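# Place the orange cup upright in the black bowl

## Task

Get the orange cup into the black bowl, standing on its base with its open end facing up.

## Robot and tools

Robot: two arms, left_arm (fitted with a left hand) and right_arm (fitted with a right hand). Each hand has five fingers driven by six motors. The calibrated bases sit at left_arm (+0.037, +0.230, 0) m and right_arm (-0.028, -0.308, 0) m, each turned only slightly about z. A camera stand is fixed behind the arms. Objects may occasionally be nudged by an outside push.

Scene frame: the origin is at table-top height, halfway between the two nominal bases. +z points up, +x points out over the table, and left_arm is on the +y side. Image left and right do not match the arm names. Readings of end_effector_position (m) and end_effector_quat_wxyz are given in this frame. They can be off by a few centimetres, and more at long reach.

Hand point: a point fixed to the palm, about 0.15 m out from the wrist flange. Its +z runs along the straightened fingers, +y comes out of the palm, and +x runs across the palm. On the right hand +x points away from the thumb; on the left hand it points toward the thumb. Straight fingertips reach 0.06 to 0.07 m beyond the point along +z and lie about 0.06 m behind it along -y. A rigid bracket on the little-finger side of the wrist can strike objects. The thumb must be turned in front of the palm to grip anything from roughly 0.035 to 0.065 m thick. A handle can be held down to about 0.025 m.

The 28-number row, used by both motion tools, always covers both arms and every value is in [-1, 1]:
1-6: left_arm dx, dy, dz, rx, ry, rz.
7-12: left hand motors in the order little, ring, middle, index, thumb_bend, thumb_turn.
13-14: left force_limit, speed.
15-28: the same fourteen values for right_arm and the right hand.

The pose numbers are offsets, not absolute poses. Each is counted from that arm's current "Hand target" and runs along the Hand target's own axes. 1.0 equals 0.6 m of travel or 180 degrees of turn. rx, ry, rz together form a single rotation vector. Sending all six as 0 re-commands the current Hand target.

Finger scale: +1 is straight or open, -1 is curled. For thumb_turn, +1 puts the thumb beside the palm and -1 puts it opposite the fingers. force_limit runs from about 0 N at -1 to 10 N at +1, with 15 N for the two thumb motors. speed rises linearly and reaches full speed at +0.48. For a gentle grasp, close with speed -0.94 or lower.

A hand has no "no change" value. To keep a hand as it is, repeat the last eight hand numbers actually sent to it. If nothing has been sent to it yet, use its hand_measured values followed by its hand_force_limit and hand_speed.

To tighten a grip, raise force_limit and send a target more closed than hand_measured. To loosen, send a target more open than hand_measured.

Tools:

execute_actions(actions, cameras): actions is a list of actions. Each action is a list of up to 15 rows, and each row is one 1/30 s control step. A shorter action keeps its last row until the 15 steps are used. Every row in an action is an offset from the Hand target at the start of that action. Repeating an offset in a later action moves the arm further. An empty actions list returns camera images.

move(target, speed, blend, blocking, cameras): steers each hand point in a straight path toward target. target is one 28-number row, or up to 15 rows. All rows are offsets from the same starting Hand targets, not from the previous row. speed is the top path speed in m/s, from 0.002 to 4.3 (default 0.25); turning is capped at twice that in rad/s. You may give one speed value or one per target. blend is a corner-rounding distance in m; the default 0 means stop at each target. blocking=false returns after about 0.5 s while the move keeps running. The paths ignore obstacles and the other arm. A faster move makes contact harder, and aiming further past a contact presses harder. Avoid paths that pass close to an arm's own base. The result adds a "move:" line giving the outcome (done, off_target, moving, held, fault) and any limits (paced = the pose was clipped, held = steps were withheld). Neither done nor off_target shows whether the hand is touching anything.

wait(seconds): runs the scene for 0 to 10 s while each arm holds its last command.

stop(): brakes the running move to rest.

zoom_image(camera, region): camera is cam_high, cam_left_wrist or cam_right_wrist. region is [x0, y0, x1, y1] in pixels, at most 504 by 504. Each image is 672x504.

show_instructions(): displays the reference pages.

finished_scene(scene): ends the scene for good; scene is 1.

Reading results: the Hand target is the last commanded pose after clipping, and the next offsets count from it. Friction and gravity often leave the hand 1 to 3 cm short, usually low, which does not mean it is touching something. Send the missing distance as a fresh offset. Orientation is clipped to within 40 degrees of the measured orientation at each step. hand_measured, hand_stopped_by (moving, target, force, stalled, fault) and hand_load_n follow the six-motor order. A load that drops near 0 while holding something means the grip was lost. Joint torques include the arm's own weight.

Avoid: anything falling or being left off the table, which fails the task. Also avoid dropping or releasing a moving object, slamming or hard pushes, striking fixed or heavy things, and any contact or squeeze between the two arms, including one hand gripping the other's fingers. Do not overload a finger. Watch for MOTOR HOT: holding loads, keeping an arm stretched out, or pushing toward an unreachable pose heats the motors, and at 100 °C the arm drops.

Each tool is called after "Request:" by a JSON object that holds its "op" and its "data".

Reference images:

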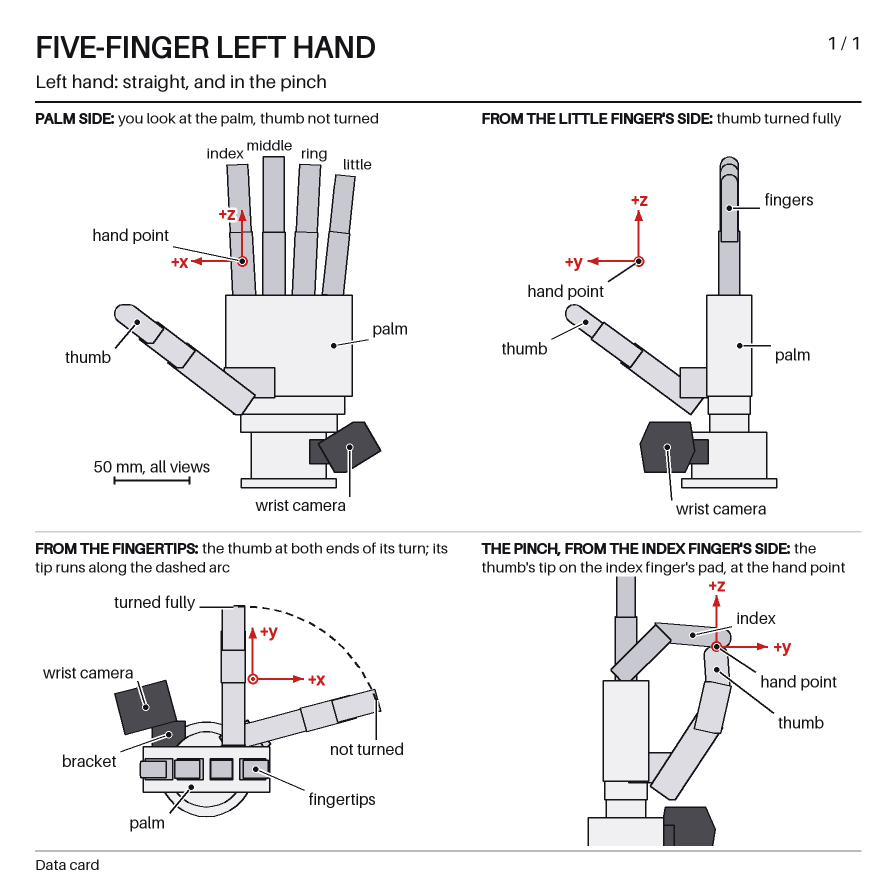

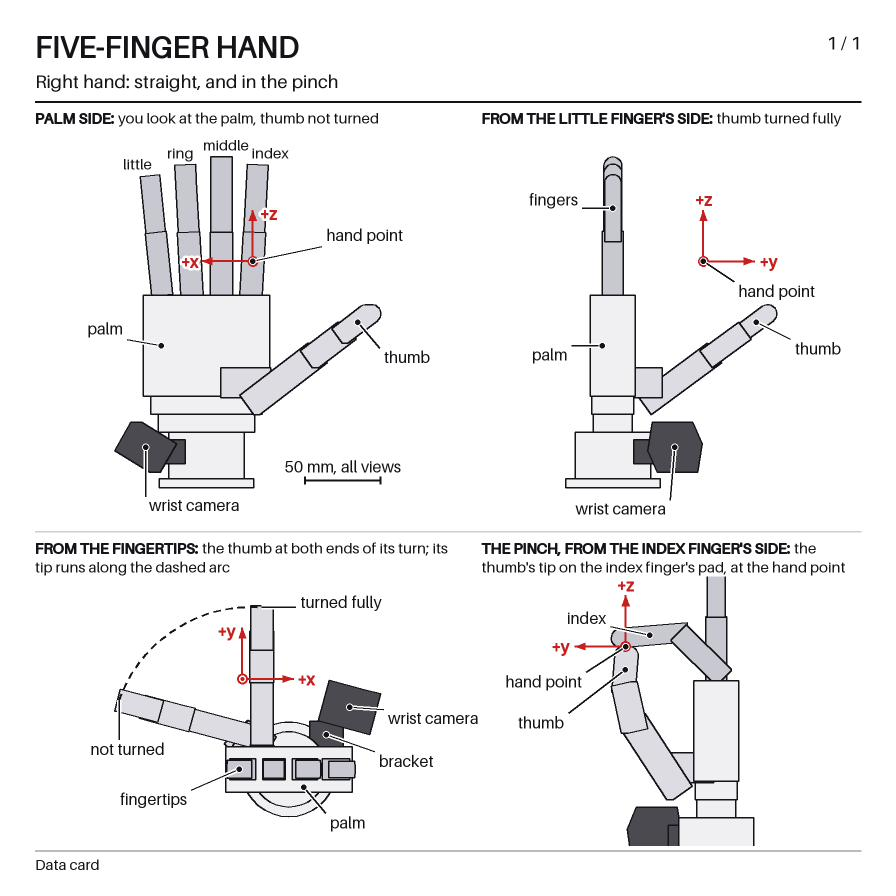

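## Session

Request:
{"op": "execute_actions", "data": {"actions": []}}

Scene clock: 0.00 s.
left_arm: end_effector_position=(+0.3654, +0.0989, +0.2030) hand_measured=(+1.000, +1.000, +1.000, +1.000, +1.000, +1.000) hand_load_n=(+0.0, +0.0, +0.0, +0.0, -0.5, +0.0) hand_stopped_by=(target, target, target, target, target, target) hand_force_limit=0.00 hand_speed=-0.80 end_effector_quat_wxyz=(+0.012, +0.799, -0.601, -0.002) | right_arm: end_effector_position=(+0.1749, -0.0351, +0.2390) hand_measured=(+1.000, +1.000, +1.000, +1.000, +1.000, +1.000) hand_load_n=(+0.0, +0.0, +0.0, +0.0, +0.0, +0.0) hand_stopped_by=(target, target, target, target, target, target) hand_force_limit=0.00 hand_speed=-0.80 end_effector_quat_wxyz=(-0.026, -0.590, +0.800, -0.104)
Joint positions: left_arm=[-0.249 1.367 1.247 -1.465 0.019 -0.491] | right_arm=[0.877 1.284 1.291 -1.674 0.193 1.155]
Joint velocities: within noise
Joint torques (N m): no reading
Heat: left arm: hottest waist 40 °C; right arm: hottest wrist roll 38 °C.
Hand target: left_arm +0.3725, +0.0974, +0.2113; +0.006, +0.799, -0.601, +0.009 | right_arm +0.1789, -0.0306, +0.2478; -0.014, -0.590, +0.801, -0.102

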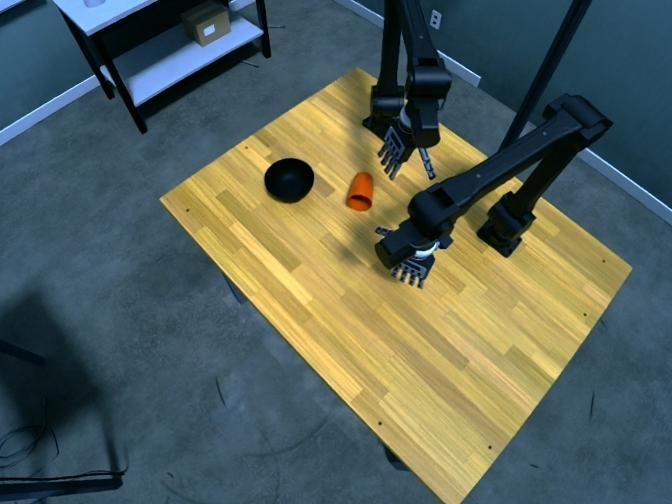

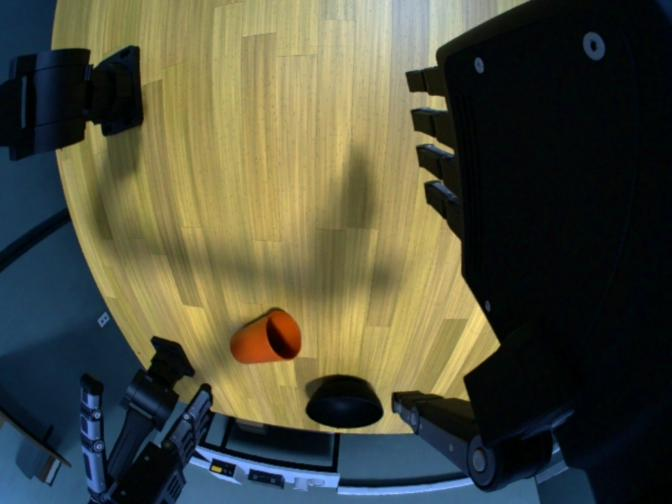

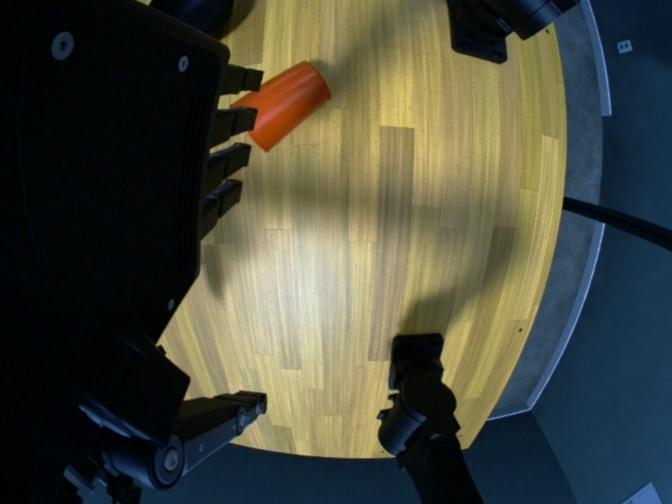

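Request:
{"op": "zoom_image", "data": {"camera": "cam_high", "region": [240, 130, 420, 250]}}

Request:
{"op": "zoom_image", "data": {"camera": "cam_left_wrist", "region": [200, 280, 420, 450]}}

Request:
{"op": "zoom_image", "data": {"camera": "cam_right_wrist", "region": [140, 0, 400, 200]}}

Scaled by 2.800 from the camera's 672x504 image, which has a finer 960x720 frame.

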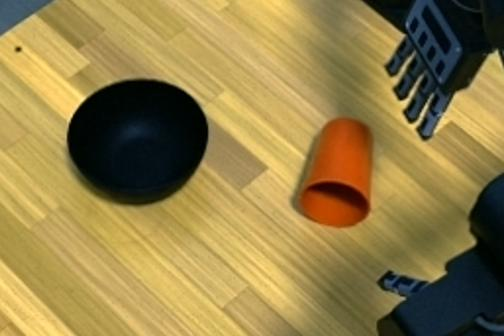

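Scaled by 2.291 from the camera's 672x504 image, which has a finer 960x720 frame.

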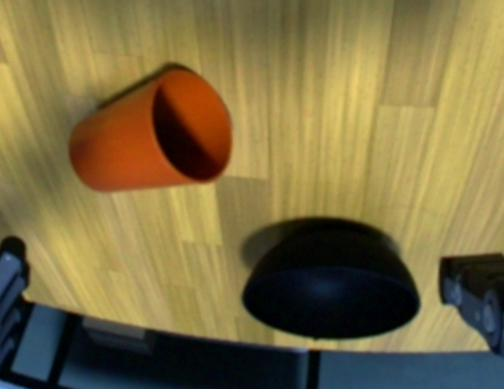

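Scaled by 1.938 from the camera's 672x504 image, which has a finer 960x720 frame.

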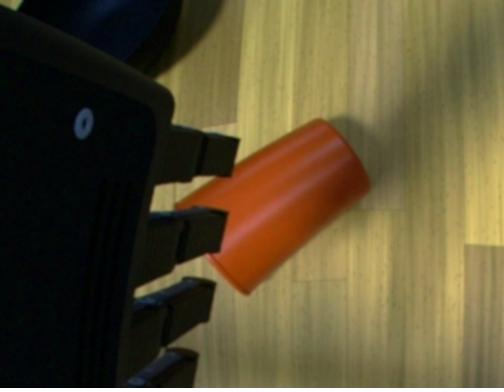

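Request:
{"op": "zoom_image", "data": {"camera": "cam_high", "region": [340, 80, 560, 280]}}

Request:
{"op": "zoom_image", "data": {"camera": "cam_right_wrist", "region": [360, 300, 480, 420]}}

Request:
{"op": "zoom_image", "data": {"camera": "cam_left_wrist", "region": [60, 30, 180, 150]}}

Scaled by 2.291 from the camera's 672x504 image, which has a finer 960x720 frame.

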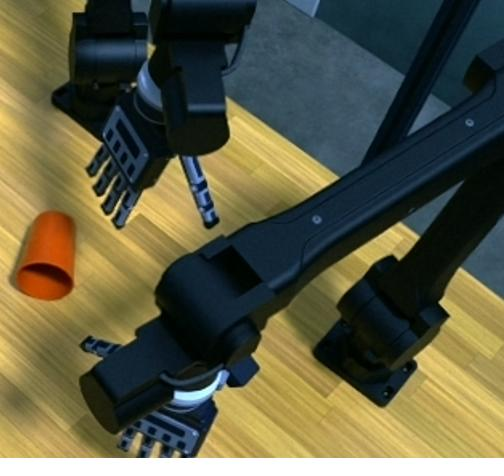

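Scaled by 4.200 from the camera's 672x504 image, which has a finer 960x720 frame.

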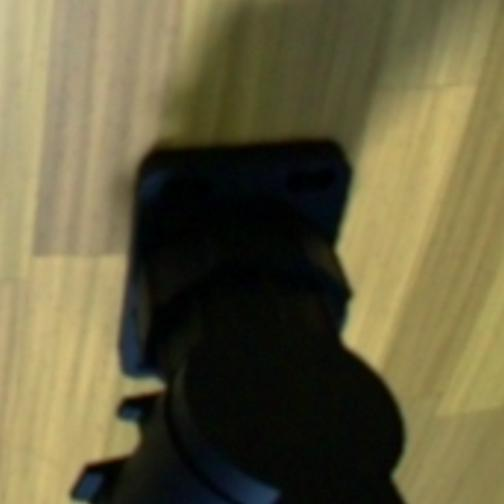

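Scaled by 4.200 from the camera's 672x504 image, which has a finer 960x720 frame.

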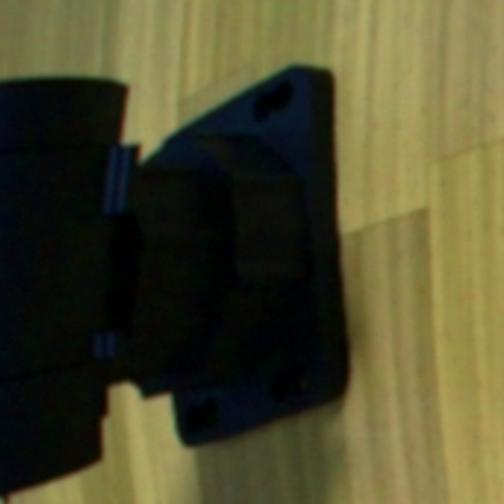

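Request:
{"op": "move", "data": {"target": [[0.001,0,-0.05,0,0,0,1,1,1,1,1,-1,0,0.2,0.2198,-0.2828,0.0745,-0.0294,0.0302,0.2012,1,1,1,1,1,1,0,-0.8],[0.137,0.146,-0.03,0.0739,0.1458,0.21,1,1,1,1,1,-1,0,0.2,0.5678,-0.3728,0.1388,-0.0588,0.0604,0.4025,1,1,1,1,1,1,0,-0.8],[0.2745,0.2918,0.041,0.1478,0.2915,0.4201,1,1,1,1,1,-1,0,0.2,0.8977,-0.2405,0.1672,-0.0874,0.0898,0.5983,1,1,1,1,1,1,0,-0.8]], "speed": 0.4, "blend": [0.05,0.05,0], "cameras": ["all"]}}

Scene clock: 237.10 s.
left_arm: end_effector_position=(+0.2484, -0.1060, +0.1915) hand_measured=(+1.000, +1.000, +1.000, +1.000, +1.000, -1.000) hand_load_n=(+0.0, +0.0, +0.0, +0.0, +0.0, +0.0) hand_stopped_by=(target, target, target, target, target, target) hand_force_limit=0.00 hand_speed=0.20 end_effector_quat_wxyz=(-0.081, -0.189, +0.866, -0.456) | right_arm: end_effector_position=(+0.1591, -0.5847, +0.2370) hand_measured=(+1.000, +1.000, +1.000, +1.000, +1.000, +1.000) hand_load_n=(+0.0, +0.0, +0.0, +0.0, +0.0, +0.0) hand_stopped_by=(target, target, target, target, target, target) hand_force_limit=0.00 hand_speed=-0.80 end_effector_quat_wxyz=(-0.102, +0.311, +0.944, -0.038)
Joint positions: left_arm=[-0.697 1.095 0.815 -0.545 0.679 0.206] | right_arm=[-1.031 1.271 1.274 -1.674 0.194 1.156]
Joint torques (N m): left_arm=[-1.32 -7.65 9.92 1.83 0.5 0.07] | right_arm=[0.32 -8.7 9.83 0.25 0.08 0.09]
Heat: left arm: hottest elbow 41 °C; right arm: hottest elbow 41 °C.
Hand target: left_arm +0.2499, -0.1097, +0.1901; -0.079, -0.181, +0.867, -0.458 | right_arm +0.1617, -0.5969, +0.2475; -0.092, +0.318, +0.942, -0.047
Off the commanded pose: left_arm 0.004 m, 1 deg | right_arm 0.016 m, 2 deg.
move: off_target (right_arm)
camera_calibration:
cam_left_wrist: T_world_to_cam=[[0.113615, -0.580583, 0.806235, -0.237097], [-0.876717, 0.323172, 0.356269, 0.185053], [-0.467397, -0.747317, -0.472289, 0.243563], [0, 0, 0, 1]] pos_world=[0.303018, -0.0154397, 0.24026]
cam_right_wrist: T_world_to_cam=[[0.323622, 0.944326, -0.0593005, 0.507305], [0.883383, -0.279095, 0.376484, -0.399609], [0.338973, -0.174224, -0.924523, 0.175795], [0, 0, 0, 1]] pos_world=[0.129243, -0.559963, 0.343056]

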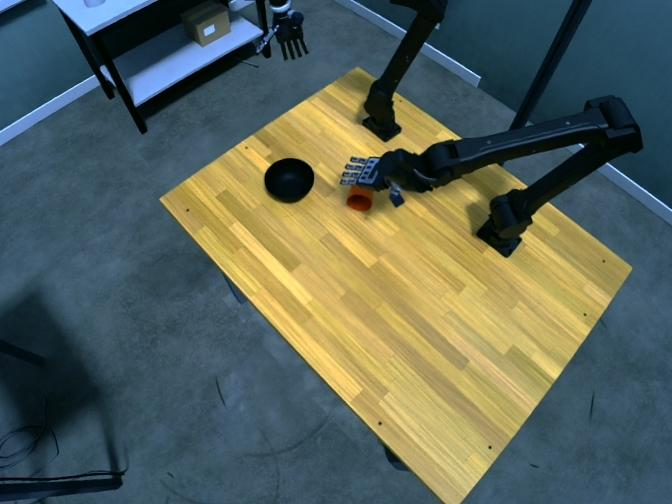

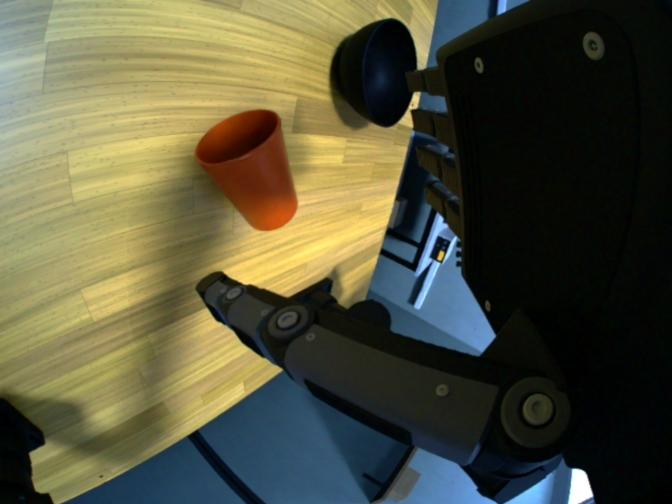

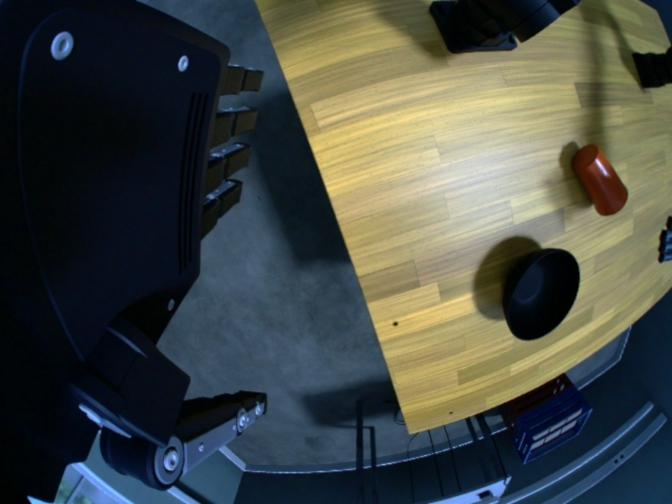

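Request:
{"op": "zoom_image", "data": {"camera": "cam_high", "region": [310, 130, 450, 235]}}

Request:
{"op": "zoom_image", "data": {"camera": "cam_left_wrist", "region": [180, 80, 440, 300]}}

Scaled by 3.600 from the camera's 672x504 image, which has a finer 960x720 frame.

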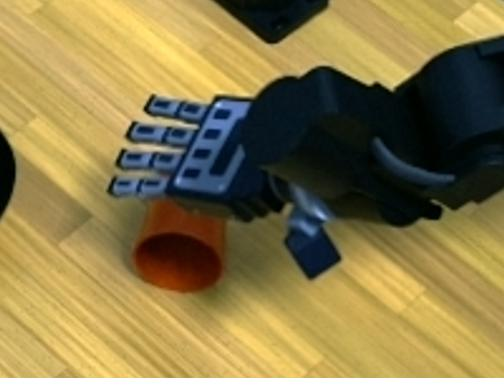

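Scaled by 1.938 from the camera's 672x504 image, which has a finer 960x720 frame.

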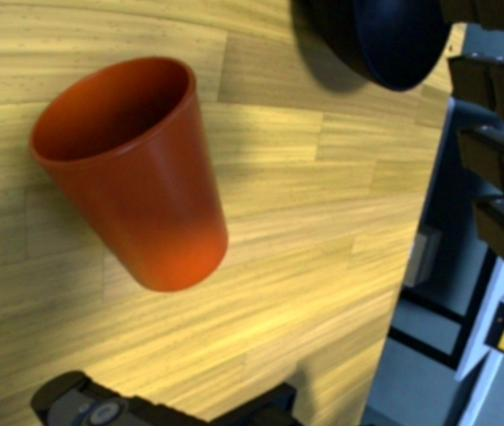

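Request:
{"op": "move", "data": {"target": [-0.0087,0.0508,0.1768,-0.0082,0.0208,0.0155,1,1,1,1,1,-1,0,0.2,0,0,0,0,0,0,1,1,1,1,1,1,0,-0.8], "speed": 0.2, "cameras": ["cam_high","cam_left_wrist"]}}

Request:
{"op": "zoom_image", "data": {"camera": "cam_left_wrist", "region": [100, 60, 480, 345]}}

Request:
{"op": "zoom_image", "data": {"camera": "cam_high", "region": [310, 130, 450, 235]}}

Scene clock: 259.67 s.
left_arm: end_effector_position=(+0.2427, -0.1721, +0.0997) hand_measured=(+1.000, +1.000, +1.000, +1.000, +1.000, -1.000) hand_load_n=(+0.0, +0.0, +0.0, +0.0, +0.0, +0.0) hand_stopped_by=(target, target, target, target, target, target) hand_force_limit=0.00 hand_speed=0.20 end_effector_quat_wxyz=(-0.101, -0.146, +0.876, -0.447) | right_arm: end_effector_position=(+0.1591, -0.5847, +0.2370) hand_measured=(+1.000, +1.000, +1.000, +1.000, +1.000, +1.000) hand_load_n=(+0.0, +0.0, +0.0, +0.0, +0.0, +0.0) hand_stopped_by=(target, target, target, target, target, target) hand_force_limit=0.00 hand_speed=-0.80 end_effector_quat_wxyz=(-0.102, +0.311, +0.944, -0.038)
Joint positions: left_arm=[-0.837 1.368 0.776 -0.218 0.645 0.176] | right_arm=[-1.031 1.271 1.274 -1.674 0.194 1.156]
Joint torques (N m): left_arm=[-1.2 -11.4 9.8 2.11 0.32 -0.12] | right_arm=[0.26 -8.59 9.81 0.25 0.09 0.09]
Heat: left arm: hottest elbow 41 °C; right arm: hottest elbow 42 °C.
Hand target: left_arm +0.2461, -0.1802, +0.1051; -0.098, -0.143, +0.873, -0.455 | right_arm +0.1617, -0.5969, +0.2475; -0.092, +0.318, +0.942, -0.047
Off the commanded pose: left_arm 0.010 m, 1 deg | right_arm 0.016 m, 2 deg.
move: off_target (right_arm)
camera_calibration:
cam_left_wrist: T_world_to_cam=[[0.0531005, -0.596355, 0.800963, -0.188352], [-0.841292, 0.405393, 0.357608, 0.239558], [-0.537966, -0.692833, -0.480182, 0.175492], [0, 0, 0, 1]] pos_world=[0.305948, -0.087853, 0.149463]
Images, in order (width x height): cam_high 672x504, cam_left_wrist 672x504.

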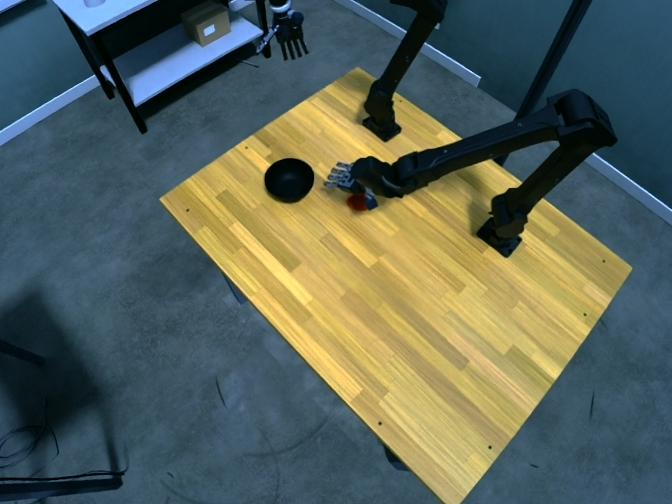

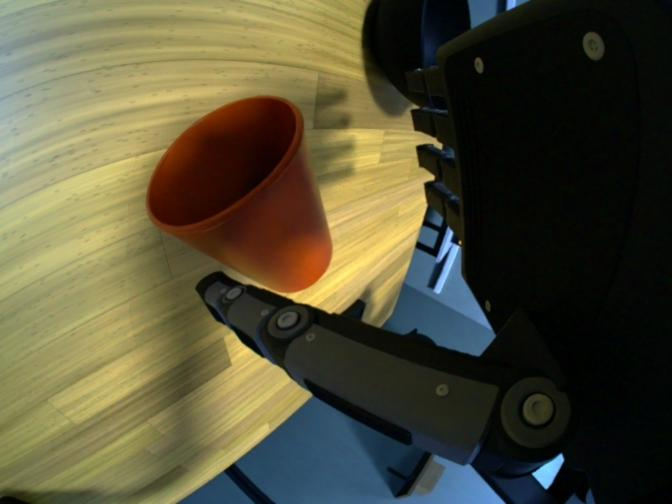

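Scaled by 1.326 from the camera's 672x504 image, which has a finer 960x720 frame.

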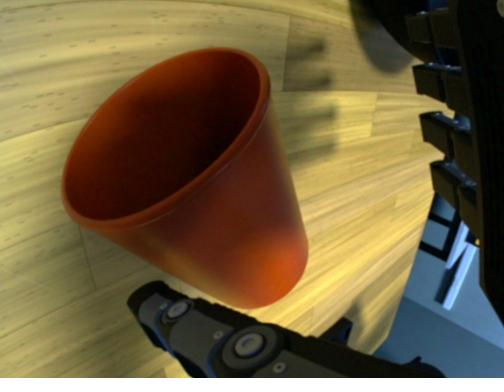

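Scaled by 3.600 from the camera's 672x504 image, which has a finer 960x720 frame.

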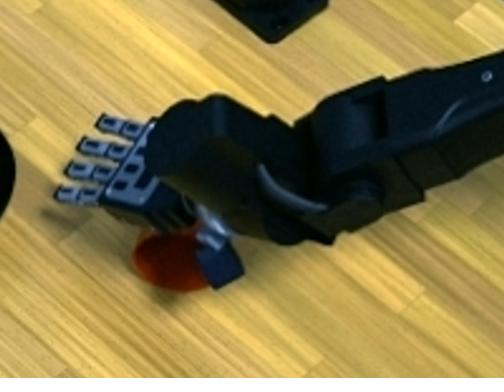

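Request:
{"op": "move", "data": {"target": [-0.023,0.0473,0.0177,0,0,0,1,1,1,1,1,-1,0,0.2,0,0,0,0,0,0,1,1,1,1,1,1,0,-0.8], "speed": 0.1, "cameras": ["cam_high","cam_left_wrist"]}}

Request:
{"op": "zoom_image", "data": {"camera": "cam_high", "region": [310, 130, 450, 235]}}

Scene clock: 276.17 s.
left_arm: end_effector_position=(+0.2426, -0.1700, +0.0735) hand_measured=(+1.000, +1.000, +1.000, +1.000, +1.000, -1.000) hand_load_n=(+0.0, +0.0, -0.5, +0.0, +0.0, +0.0) hand_stopped_by=(target, target, target, target, target, target) hand_force_limit=0.00 hand_speed=0.20 end_effector_quat_wxyz=(-0.103, -0.146, +0.875, -0.450) | right_arm: end_effector_position=(+0.1591, -0.5847, +0.2370) hand_measured=(+1.000, +1.000, +1.000, +1.000, +1.000, +1.000) hand_load_n=(+0.0, +0.0, +0.0, +0.0, +0.0, +0.0) hand_stopped_by=(target, target, target, target, target, target) hand_force_limit=0.00 hand_speed=-0.80 end_effector_quat_wxyz=(-0.102, +0.311, +0.944, -0.038)
Joint positions: left_arm=[-0.831 1.416 0.735 -0.128 0.655 0.177] | right_arm=[-1.031 1.271 1.274 -1.674 0.194 1.156]
Joint torques (N m): left_arm=[-0.03 -11.75 8.36 1.96 0.45 0.02] | right_arm=[0.32 -8.53 9.81 0.24 0.09 0.09]
Heat: left arm: hottest elbow 41 °C; right arm: hottest elbow 42 °C.
Hand target: left_arm +0.2489, -0.1712, +0.0732; -0.098, -0.143, +0.873, -0.455 | right_arm +0.1617, -0.5969, +0.2475; -0.092, +0.318, +0.942, -0.047
Off the commanded pose: left_arm 0.006 m, 1 deg | right_arm 0.016 m, 2 deg.
move: off_target (right_arm)
camera_calibration:
cam_left_wrist: T_world_to_cam=[[0.0552402, -0.591517, 0.804398, -0.166032], [-0.839478, 0.408658, 0.358157, 0.248106], [-0.540579, -0.695059, -0.473991, 0.164064], [0, 0, 0, 1]] pos_world=[0.306141, -0.0855665, 0.12246]
Images, in order (width x height): cam_high 672x504, cam_left_wrist 672x504.

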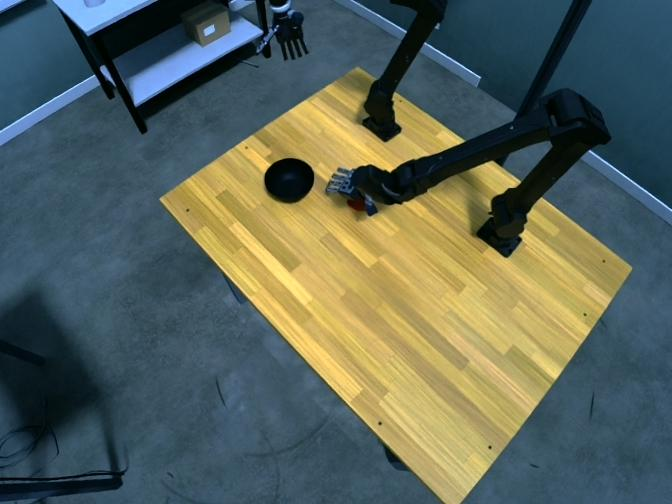

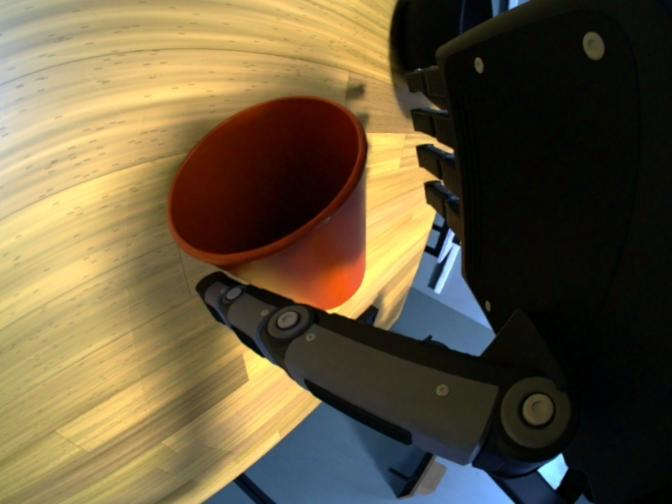

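Scaled by 3.600 from the camera's 672x504 image, which has a finer 960x720 frame.

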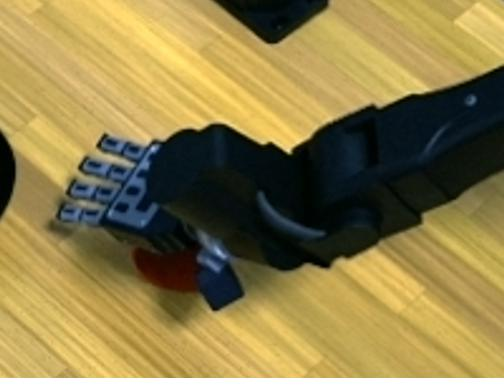

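Request:
{"op": "move", "data": {"target": [-0.0075,0.0192,0.0141,0,0,0,1,1,1,1,1,-1,-0.3,-0.9,0,0,0,0,0,0,1,1,1,1,1,1,0,-0.8], "speed": 0.1, "cameras": ["cam_left_wrist"]}}

Scene clock: 287.47 s.
left_arm: end_effector_position=(+0.2430, -0.1705, +0.0599) hand_measured=(+1.000, +1.000, +1.000, +1.000, +1.000, -1.000) hand_load_n=(+0.0, +0.0, +0.0, +0.0, +0.0, +0.0) hand_stopped_by=(target, target, target, target, target, target) hand_force_limit=-0.30 hand_speed=-0.90 end_effector_quat_wxyz=(-0.103, -0.145, +0.875, -0.451) | right_arm: end_effector_position=(+0.1591, -0.5847, +0.2370) hand_measured=(+1.000, +1.000, +1.000, +1.000, +1.000, +1.000) hand_load_n=(+0.0, +0.0, +0.0, +0.0, +0.0, +0.0) hand_stopped_by=(target, target, target, target, target, target) hand_force_limit=0.00 hand_speed=-0.80 end_effector_quat_wxyz=(-0.102, +0.311, +0.944, -0.038)
Joint positions: left_arm=[-0.831 1.446 0.719 -0.078 0.655 0.177] | right_arm=[-1.031 1.271 1.274 -1.674 0.194 1.156]
Joint torques (N m): left_arm=[0.32 -11.34 8.05 1.96 0.47 0.04] | right_arm=[0.26 -8.53 9.8 0.25 0.09 0.09]
Heat: left arm: hottest elbow 41 °C; right arm: hottest elbow 43 °C.
Hand target: left_arm +0.2488, -0.1711, +0.0582; -0.098, -0.143, +0.873, -0.455 | right_arm +0.1617, -0.5969, +0.2475; -0.092, +0.318, +0.942, -0.047
Off the commanded pose: left_arm 0.006 m, 1 deg | right_arm 0.016 m, 2 deg.
move: off_target (right_arm)
camera_calibration:
cam_left_wrist: T_world_to_cam=[[0.0535543, -0.589666, 0.80587, -0.154753], [-0.840073, 0.409673, 0.355591, 0.253982], [-0.539823, -0.696033, -0.473423, 0.157077], [0, 0, 0, 1]] pos_world=[0.306445, -0.0859715, 0.10876]
Images, in order (width x height): cam_left_wrist 672x504.

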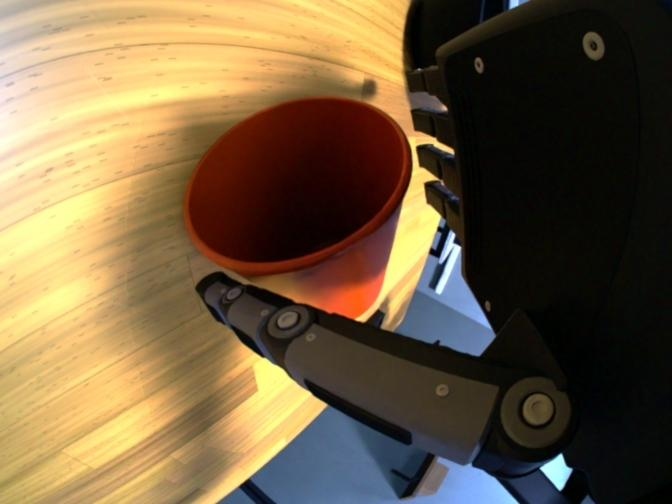

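Request:
{"op": "move", "data": {"target": [0,0,0,0,0,0,1,1,-0.2,-0.2,-0.2,-1,-0.3,-0.9,0,0,0,0,0,0,1,1,1,1,1,1,0,-0.8], "speed": 0.1, "cameras": ["cam_left_wrist"]}}

Scene clock: 294.43 s.
left_arm: end_effector_position=(+0.2430, -0.1706, +0.0600) hand_measured=(+1.000, +1.000, +0.368, +0.368, +0.680, -1.000) hand_load_n=(+0.0, +0.0, +4.5, +3.0, +6.5, -0.5) hand_stopped_by=(target, target, force, force, force, target) hand_force_limit=-0.30 hand_speed=-0.90 end_effector_quat_wxyz=(-0.103, -0.145, +0.875, -0.451) | right_arm: end_effector_position=(+0.1591, -0.5847, +0.2370) hand_measured=(+1.000, +1.000, +1.000, +1.000, +1.000, +1.000) hand_load_n=(+0.0, +0.0, +0.0, +0.0, +0.0, +0.0) hand_stopped_by=(target, target, target, target, target, target) hand_force_limit=0.00 hand_speed=-0.80 end_effector_quat_wxyz=(-0.102, +0.311, +0.944, -0.038)
Joint positions: left_arm=[-0.831 1.446 0.719 -0.078 0.656 0.177] | right_arm=[-1.031 1.271 1.274 -1.674 0.194 1.156]
Joint torques (N m): left_arm=[0.44 -11.34 8.06 1.88 0.45 0.02] | right_arm=[0.26 -8.53 9.81 0.25 0.08 0.09]
Heat: left arm: hottest elbow 41 °C; right arm: hottest elbow 43 °C.
Hand target: left_arm +0.2488, -0.1711, +0.0582; -0.098, -0.144, +0.873, -0.455 | right_arm +0.1617, -0.5969, +0.2475; -0.092, +0.318, +0.942, -0.047
Off the commanded pose: left_arm 0.006 m, 1 deg | right_arm 0.016 m, 2 deg.
move: off_target (right_arm)
camera_calibration:
cam_left_wrist: T_world_to_cam=[[0.053274, -0.589326, 0.806137, -0.154748], [-0.839992, 0.410087, 0.355305, 0.253989], [-0.539977, -0.696077, -0.473182, 0.15714], [0, 0, 0, 1]] pos_world=[0.306445, -0.0859726, 0.10886]
Images, in order (width x height): cam_left_wrist 672x504.

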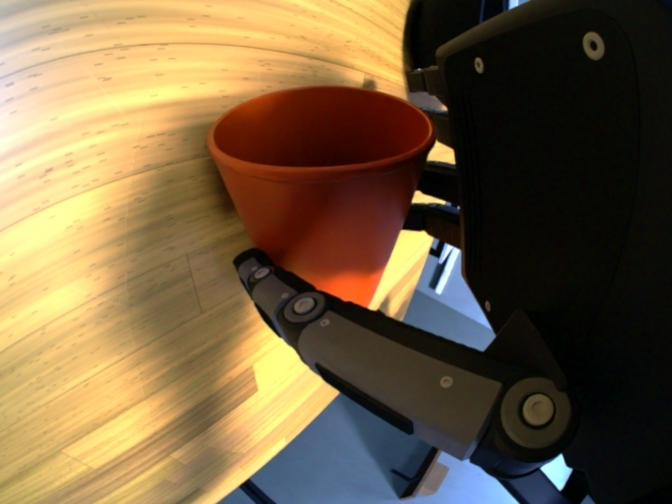

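Request:
{"op": "move", "data": {"target": [[0,0,0,0,0,0,1,1,1,1,1,-1,-0.3,-0.6,0,0,0,0,0,0,1,1,1,1,1,1,0,-0.8],[-0.0346,-0.006,-0.0103,0,0,0,1,1,1,1,1,-1,-0.3,-0.9,0,0,0,0,0,0,1,1,1,1,1,1,0,-0.8]], "speed": 0.1, "cameras": ["cam_left_wrist"]}}

Scene clock: 313.87 s.
left_arm: end_effector_position=(+0.2563, -0.1563, +0.0500) hand_measured=(+1.000, +1.000, +1.000, +1.000, +1.000, -1.000) hand_load_n=(+0.0, +0.0, +0.0, +0.0, +0.0, +0.0) hand_stopped_by=(target, target, target, target, target, target) hand_force_limit=-0.30 hand_speed=-0.90 end_effector_quat_wxyz=(-0.106, -0.149, +0.876, -0.447) | right_arm: end_effector_position=(+0.1591, -0.5847, +0.2370) hand_measured=(+1.000, +1.000, +1.000, +1.000, +1.000, +1.000) hand_load_n=(+0.0, +0.0, +0.0, +0.0, +0.0, +0.0) hand_stopped_by=(target, target, target, target, target, target) hand_force_limit=0.00 hand_speed=-0.80 end_effector_quat_wxyz=(-0.102, +0.311, +0.944, -0.038)
Joint positions: left_arm=[-0.78 1.471 0.719 -0.093 0.689 0.222] | right_arm=[-1.031 1.271 1.274 -1.674 0.194 1.156]
Joint torques (N m): left_arm=[-0.03 -11.34 10.71 1.06 0.52 0.06] | right_arm=[0.32 -8.53 9.81 0.24 0.09 0.1]
Heat: left arm: hottest elbow 41 °C; right arm: hottest elbow 43 °C.
Hand target: left_arm +0.2698, -0.1646, +0.0582; -0.098, -0.144, +0.873, -0.455 | right_arm +0.1617, -0.5969, +0.2475; -0.092, +0.318, +0.942, -0.047
Off the commanded pose: left_arm 0.018 m, 1 deg | right_arm 0.016 m, 2 deg.
move: off_target (left_arm, right_arm); target 2's new numbers were sent with left_arm's hand 0.018 m and 1 deg from that target
camera_calibration:
cam_left_wrist: T_world_to_cam=[[0.0625458, -0.595112, 0.801205, -0.142058], [-0.837913, 0.404815, 0.366096, 0.260929], [-0.542208, -0.694238, -0.473333, 0.170421], [0, 0, 0, 1]] pos_world=[0.319925, -0.0718557, 0.0989589]
Images, in order (width x height): cam_left_wrist 672x504.

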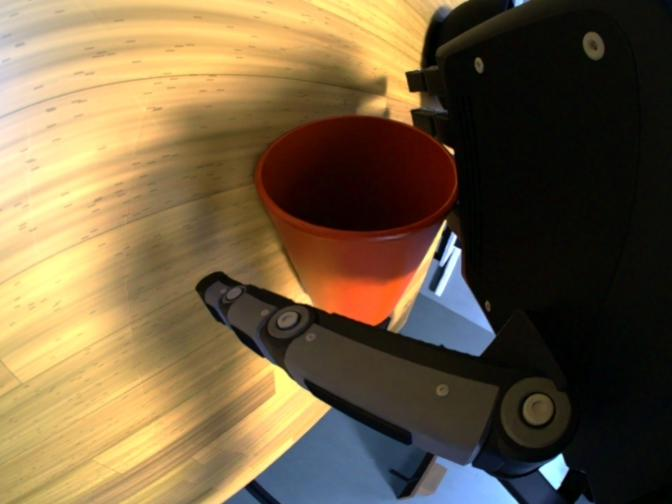

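Request:
{"op": "move", "data": {"target": [[0.0082,0.0148,-0.0072,0,0,0,1,1,1,1,1,-1,-0.3,-0.9,0,0,0,0,0,0,1,1,1,1,1,1,0,-0.8],[0.0082,0.0148,-0.0072,0,0,0,1,1,-0.2,-0.2,-0.2,-1,-0.3,-0.9,0,0,0,0,0,0,1,1,1,1,1,1,0,-0.8]], "speed": 0.1, "cameras": ["cam_left_wrist"]}}

Scene clock: 322.17 s.
left_arm: end_effector_position=(+0.2561, -0.1563, +0.0501) hand_measured=(+1.000, +1.000, +0.378, +0.386, +0.690, -1.000) hand_load_n=(+0.0, +0.0, +3.5, +2.5, +7.0, +0.0) hand_stopped_by=(target, target, force, force, force, target) hand_force_limit=-0.30 hand_speed=-0.90 end_effector_quat_wxyz=(-0.106, -0.148, +0.875, -0.448) | right_arm: end_effector_position=(+0.1591, -0.5847, +0.2370) hand_measured=(+1.000, +1.000, +1.000, +1.000, +1.000, +1.000) hand_load_n=(+0.0, +0.0, +0.0, +0.0, +0.0, +0.0) hand_stopped_by=(target, target, target, target, target, target) hand_force_limit=0.00 hand_speed=-0.80 end_effector_quat_wxyz=(-0.102, +0.311, +0.944, -0.038)
Joint positions: left_arm=[-0.78 1.471 0.719 -0.093 0.691 0.223] | right_arm=[-1.031 1.271 1.274 -1.674 0.194 1.156]
Joint torques (N m): left_arm=[0.32 -13.1 8.12 1.54 0.46 0.02] | right_arm=[0.32 -8.53 9.83 0.24 0.08 0.09]
Heat: left arm: hottest elbow 41 °C; right arm: hottest elbow 43 °C.
Hand target: left_arm +0.2624, -0.1571, +0.0553; -0.098, -0.144, +0.873, -0.455 | right_arm +0.1617, -0.5969, +0.2475; -0.092, +0.318, +0.942, -0.047
Off the commanded pose: left_arm 0.008 m, 1 deg | right_arm 0.016 m, 2 deg.
move: off_target (right_arm)
camera_calibration:
cam_left_wrist: T_world_to_cam=[[0.0610139, -0.594538, 0.80175, -0.141642], [-0.837329, 0.406717, 0.365323, 0.260998], [-0.543283, -0.693618, -0.473008, 0.170707], [0, 0, 0, 1]] pos_world=[0.319926, -0.0719581, 0.0989589]
Images, in order (width x height): cam_left_wrist 672x504.

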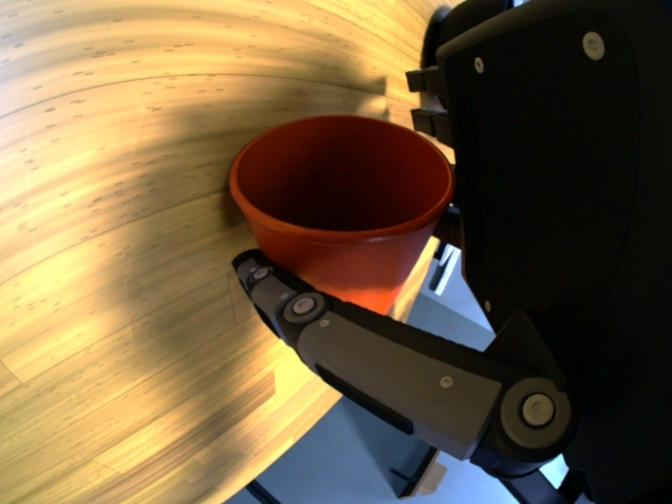

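Request:
{"op": "move", "data": {"target": [[0.0151,-0.0383,-0.0283,0,0,0,1,1,-0.2,-0.2,-0.2,-1,-0.3,-0.9,0,0,0,0,0,0,1,1,1,1,1,1,0,-0.8],[0.0753,-0.1915,-0.1413,0,0,0,1,1,-0.2,-0.2,-0.2,-1,-0.3,-0.9,0,0,0,0,0,0,1,1,1,1,1,1,0,-0.8]], "speed": [0.06,0.15], "blend": [0.01,0], "cameras": ["cam_left_wrist","cam_high"]}}

Scene clock: 334.20 s.
left_arm: end_effector_position=(+0.2485, -0.1492, +0.1812) hand_measured=(+1.000, +1.000, +0.378, +0.386, +0.690, -1.000) hand_load_n=(+0.0, +0.0, +3.5, +2.0, +7.0, +0.0) hand_stopped_by=(target, target, force, force, force, target) hand_force_limit=-0.30 hand_speed=-0.90 end_effector_quat_wxyz=(-0.114, -0.154, +0.879, -0.437) | right_arm: end_effector_position=(+0.1591, -0.5847, +0.2370) hand_measured=(+1.000, +1.000, +1.000, +1.000, +1.000, +1.000) hand_load_n=(+0.0, +0.0, +0.0, +0.0, +0.0, +0.0) hand_stopped_by=(target, target, target, target, target, target) hand_force_limit=0.00 hand_speed=-0.80 end_effector_quat_wxyz=(-0.102, +0.311, +0.944, -0.038)
Joint positions: left_arm=[-0.78 1.246 0.915 -0.546 0.691 0.225] | right_arm=[-1.031 1.271 1.274 -1.674 0.194 1.156]
Joint torques (N m): left_arm=[0.21 -11.46 13.68 1.09 0.48 0.01] | right_arm=[0.26 -8.53 9.81 0.25 0.08 0.09]
Heat: left arm: hottest elbow 41 °C; right arm: hottest elbow 43 °C.
Hand target: left_arm +0.2625, -0.1573, +0.2050; -0.098, -0.144, +0.874, -0.455 | right_arm +0.1617, -0.5969, +0.2475; -0.092, +0.318, +0.942, -0.047
Off the commanded pose: left_arm 0.029 m, 3 deg | right_arm 0.016 m, 2 deg.
move: off_target (left_arm, right_arm)
camera_calibration:
cam_left_wrist: T_world_to_cam=[[0.0780693, -0.61152, 0.787368, -0.246227], [-0.828603, 0.399366, 0.392331, 0.195574], [-0.554366, -0.683045, -0.475529, 0.238295], [0, 0, 0, 1]] pos_world=[0.313379, -0.0659128, 0.230458]
Images, in order (width x height): cam_high 672x504, cam_left_wrist 672x504.

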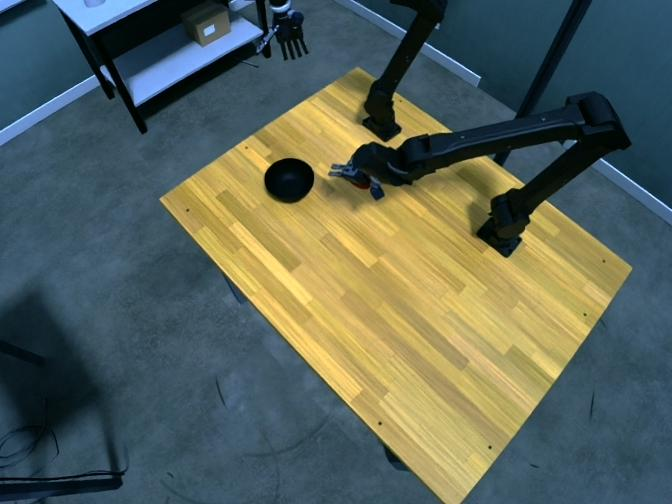

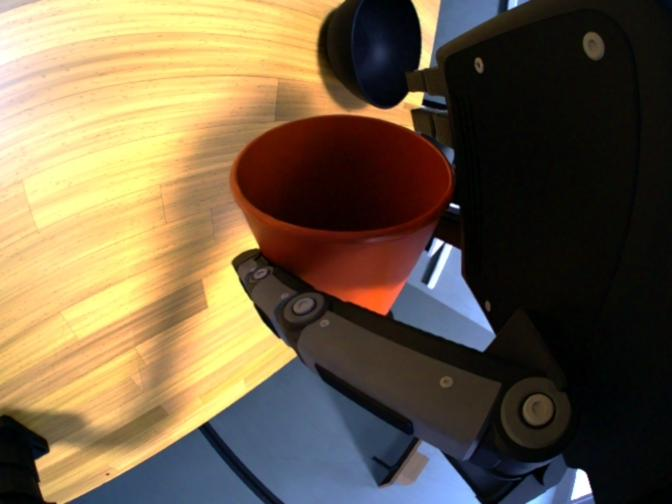

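Request:
{"op": "move", "data": {"target": [-0.1323,-0.2413,0.256,-0.0337,-0.2333,0.3944,1,1,-0.2,-0.2,-0.2,-1,-0.3,-0.9,0,0,0,0,0,0,1,1,1,1,1,1,0,-0.8], "speed": 0.25, "cameras": ["all"]}}

Request:
{"op": "zoom_image", "data": {"camera": "cam_high", "region": [240, 120, 400, 240]}}

Scene clock: 342.53 s.
left_arm: end_effector_position=(+0.3737, -0.3287, +0.1781) hand_measured=(+1.000, +1.000, +0.378, +0.388, +0.690, -1.000) hand_load_n=(+0.0, +0.0, +4.0, +2.5, +7.0, +0.0) hand_stopped_by=(target, target, force, force, force, target) hand_force_limit=-0.30 hand_speed=-0.90 end_effector_quat_wxyz=(+0.453, +0.243, +0.808, -0.289) | right_arm: end_effector_position=(+0.1591, -0.5847, +0.2370) hand_measured=(+1.000, +1.000, +1.000, +1.000, +1.000, +1.000) hand_load_n=(+0.0, +0.0, +0.0, +0.0, +0.0, +0.0) hand_stopped_by=(target, target, target, target, target, target) hand_force_limit=0.00 hand_speed=-0.80 end_effector_quat_wxyz=(-0.102, +0.311, +0.944, -0.038)
Joint positions: left_arm=[-1.213 1.61 1.144 0.009 -0.285 1.157] | right_arm=[-1.031 1.271 1.274 -1.674 0.194 1.156]
Joint torques (N m): left_arm=[-1.08 -16.44 14.02 2.52 -0.09 0.11] | right_arm=[0.26 -8.59 9.81 0.25 0.09 0.09]
Heat: left arm: hottest elbow 42 °C; right arm: hottest elbow 44 °C.
Hand target: left_arm +0.3799, -0.3498, +0.2048; +0.470, +0.240, +0.792, -0.307 | right_arm +0.1617, -0.5969, +0.2475; -0.092, +0.318, +0.942, -0.047
Off the commanded pose: left_arm 0.035 m, 3 deg | right_arm 0.016 m, 2 deg.
move: off_target (left_arm, right_arm)
camera_calibration:
cam_left_wrist: T_world_to_cam=[[-0.752609, -0.657798, -0.0296809, 0.0774409], [-0.525378, 0.627054, -0.575136, 0.506098], [0.396935, -0.417259, -0.817519, -0.0236259], [0, 0, 0, 1]] pos_world=[0.333553, -0.276268, 0.274059]
cam_right_wrist: T_world_to_cam=[[0.323622, 0.944326, -0.0593005, 0.507305], [0.883383, -0.279095, 0.376484, -0.399609], [0.338973, -0.174224, -0.924523, 0.175795], [0, 0, 0, 1]] pos_world=[0.129243, -0.559963, 0.343056]

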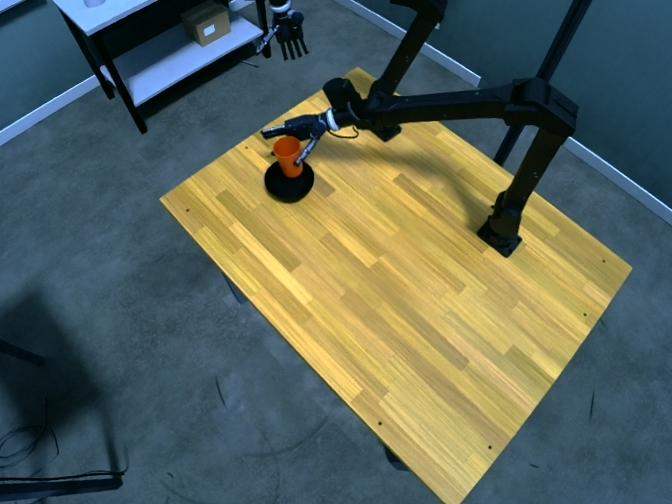

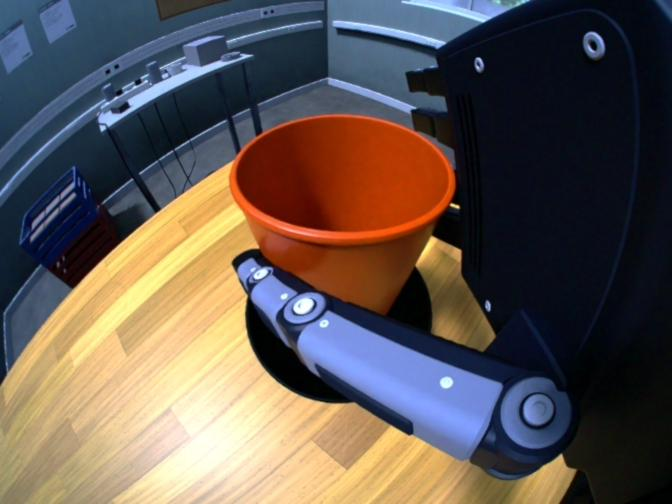

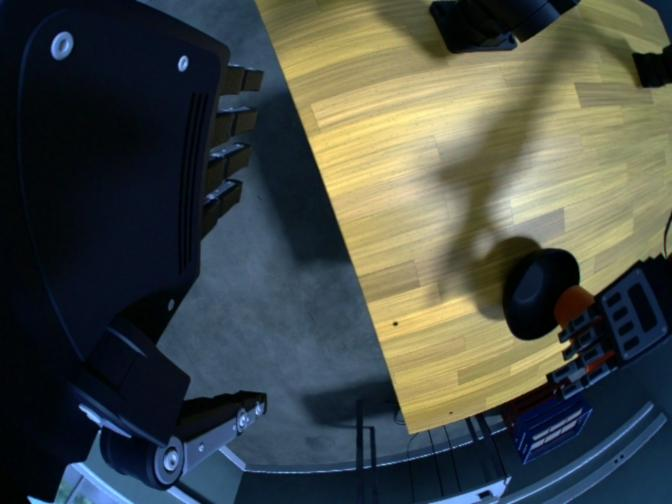

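Scaled by 3.150 from the camera's 672x504 image, which has a finer 960x720 frame.

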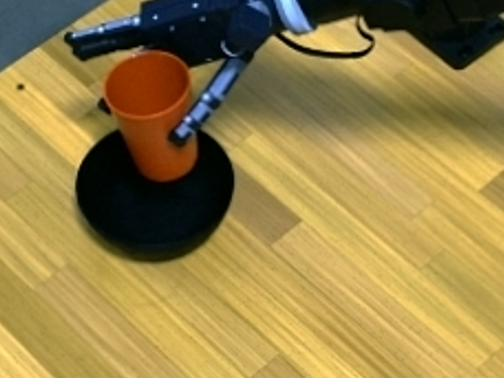

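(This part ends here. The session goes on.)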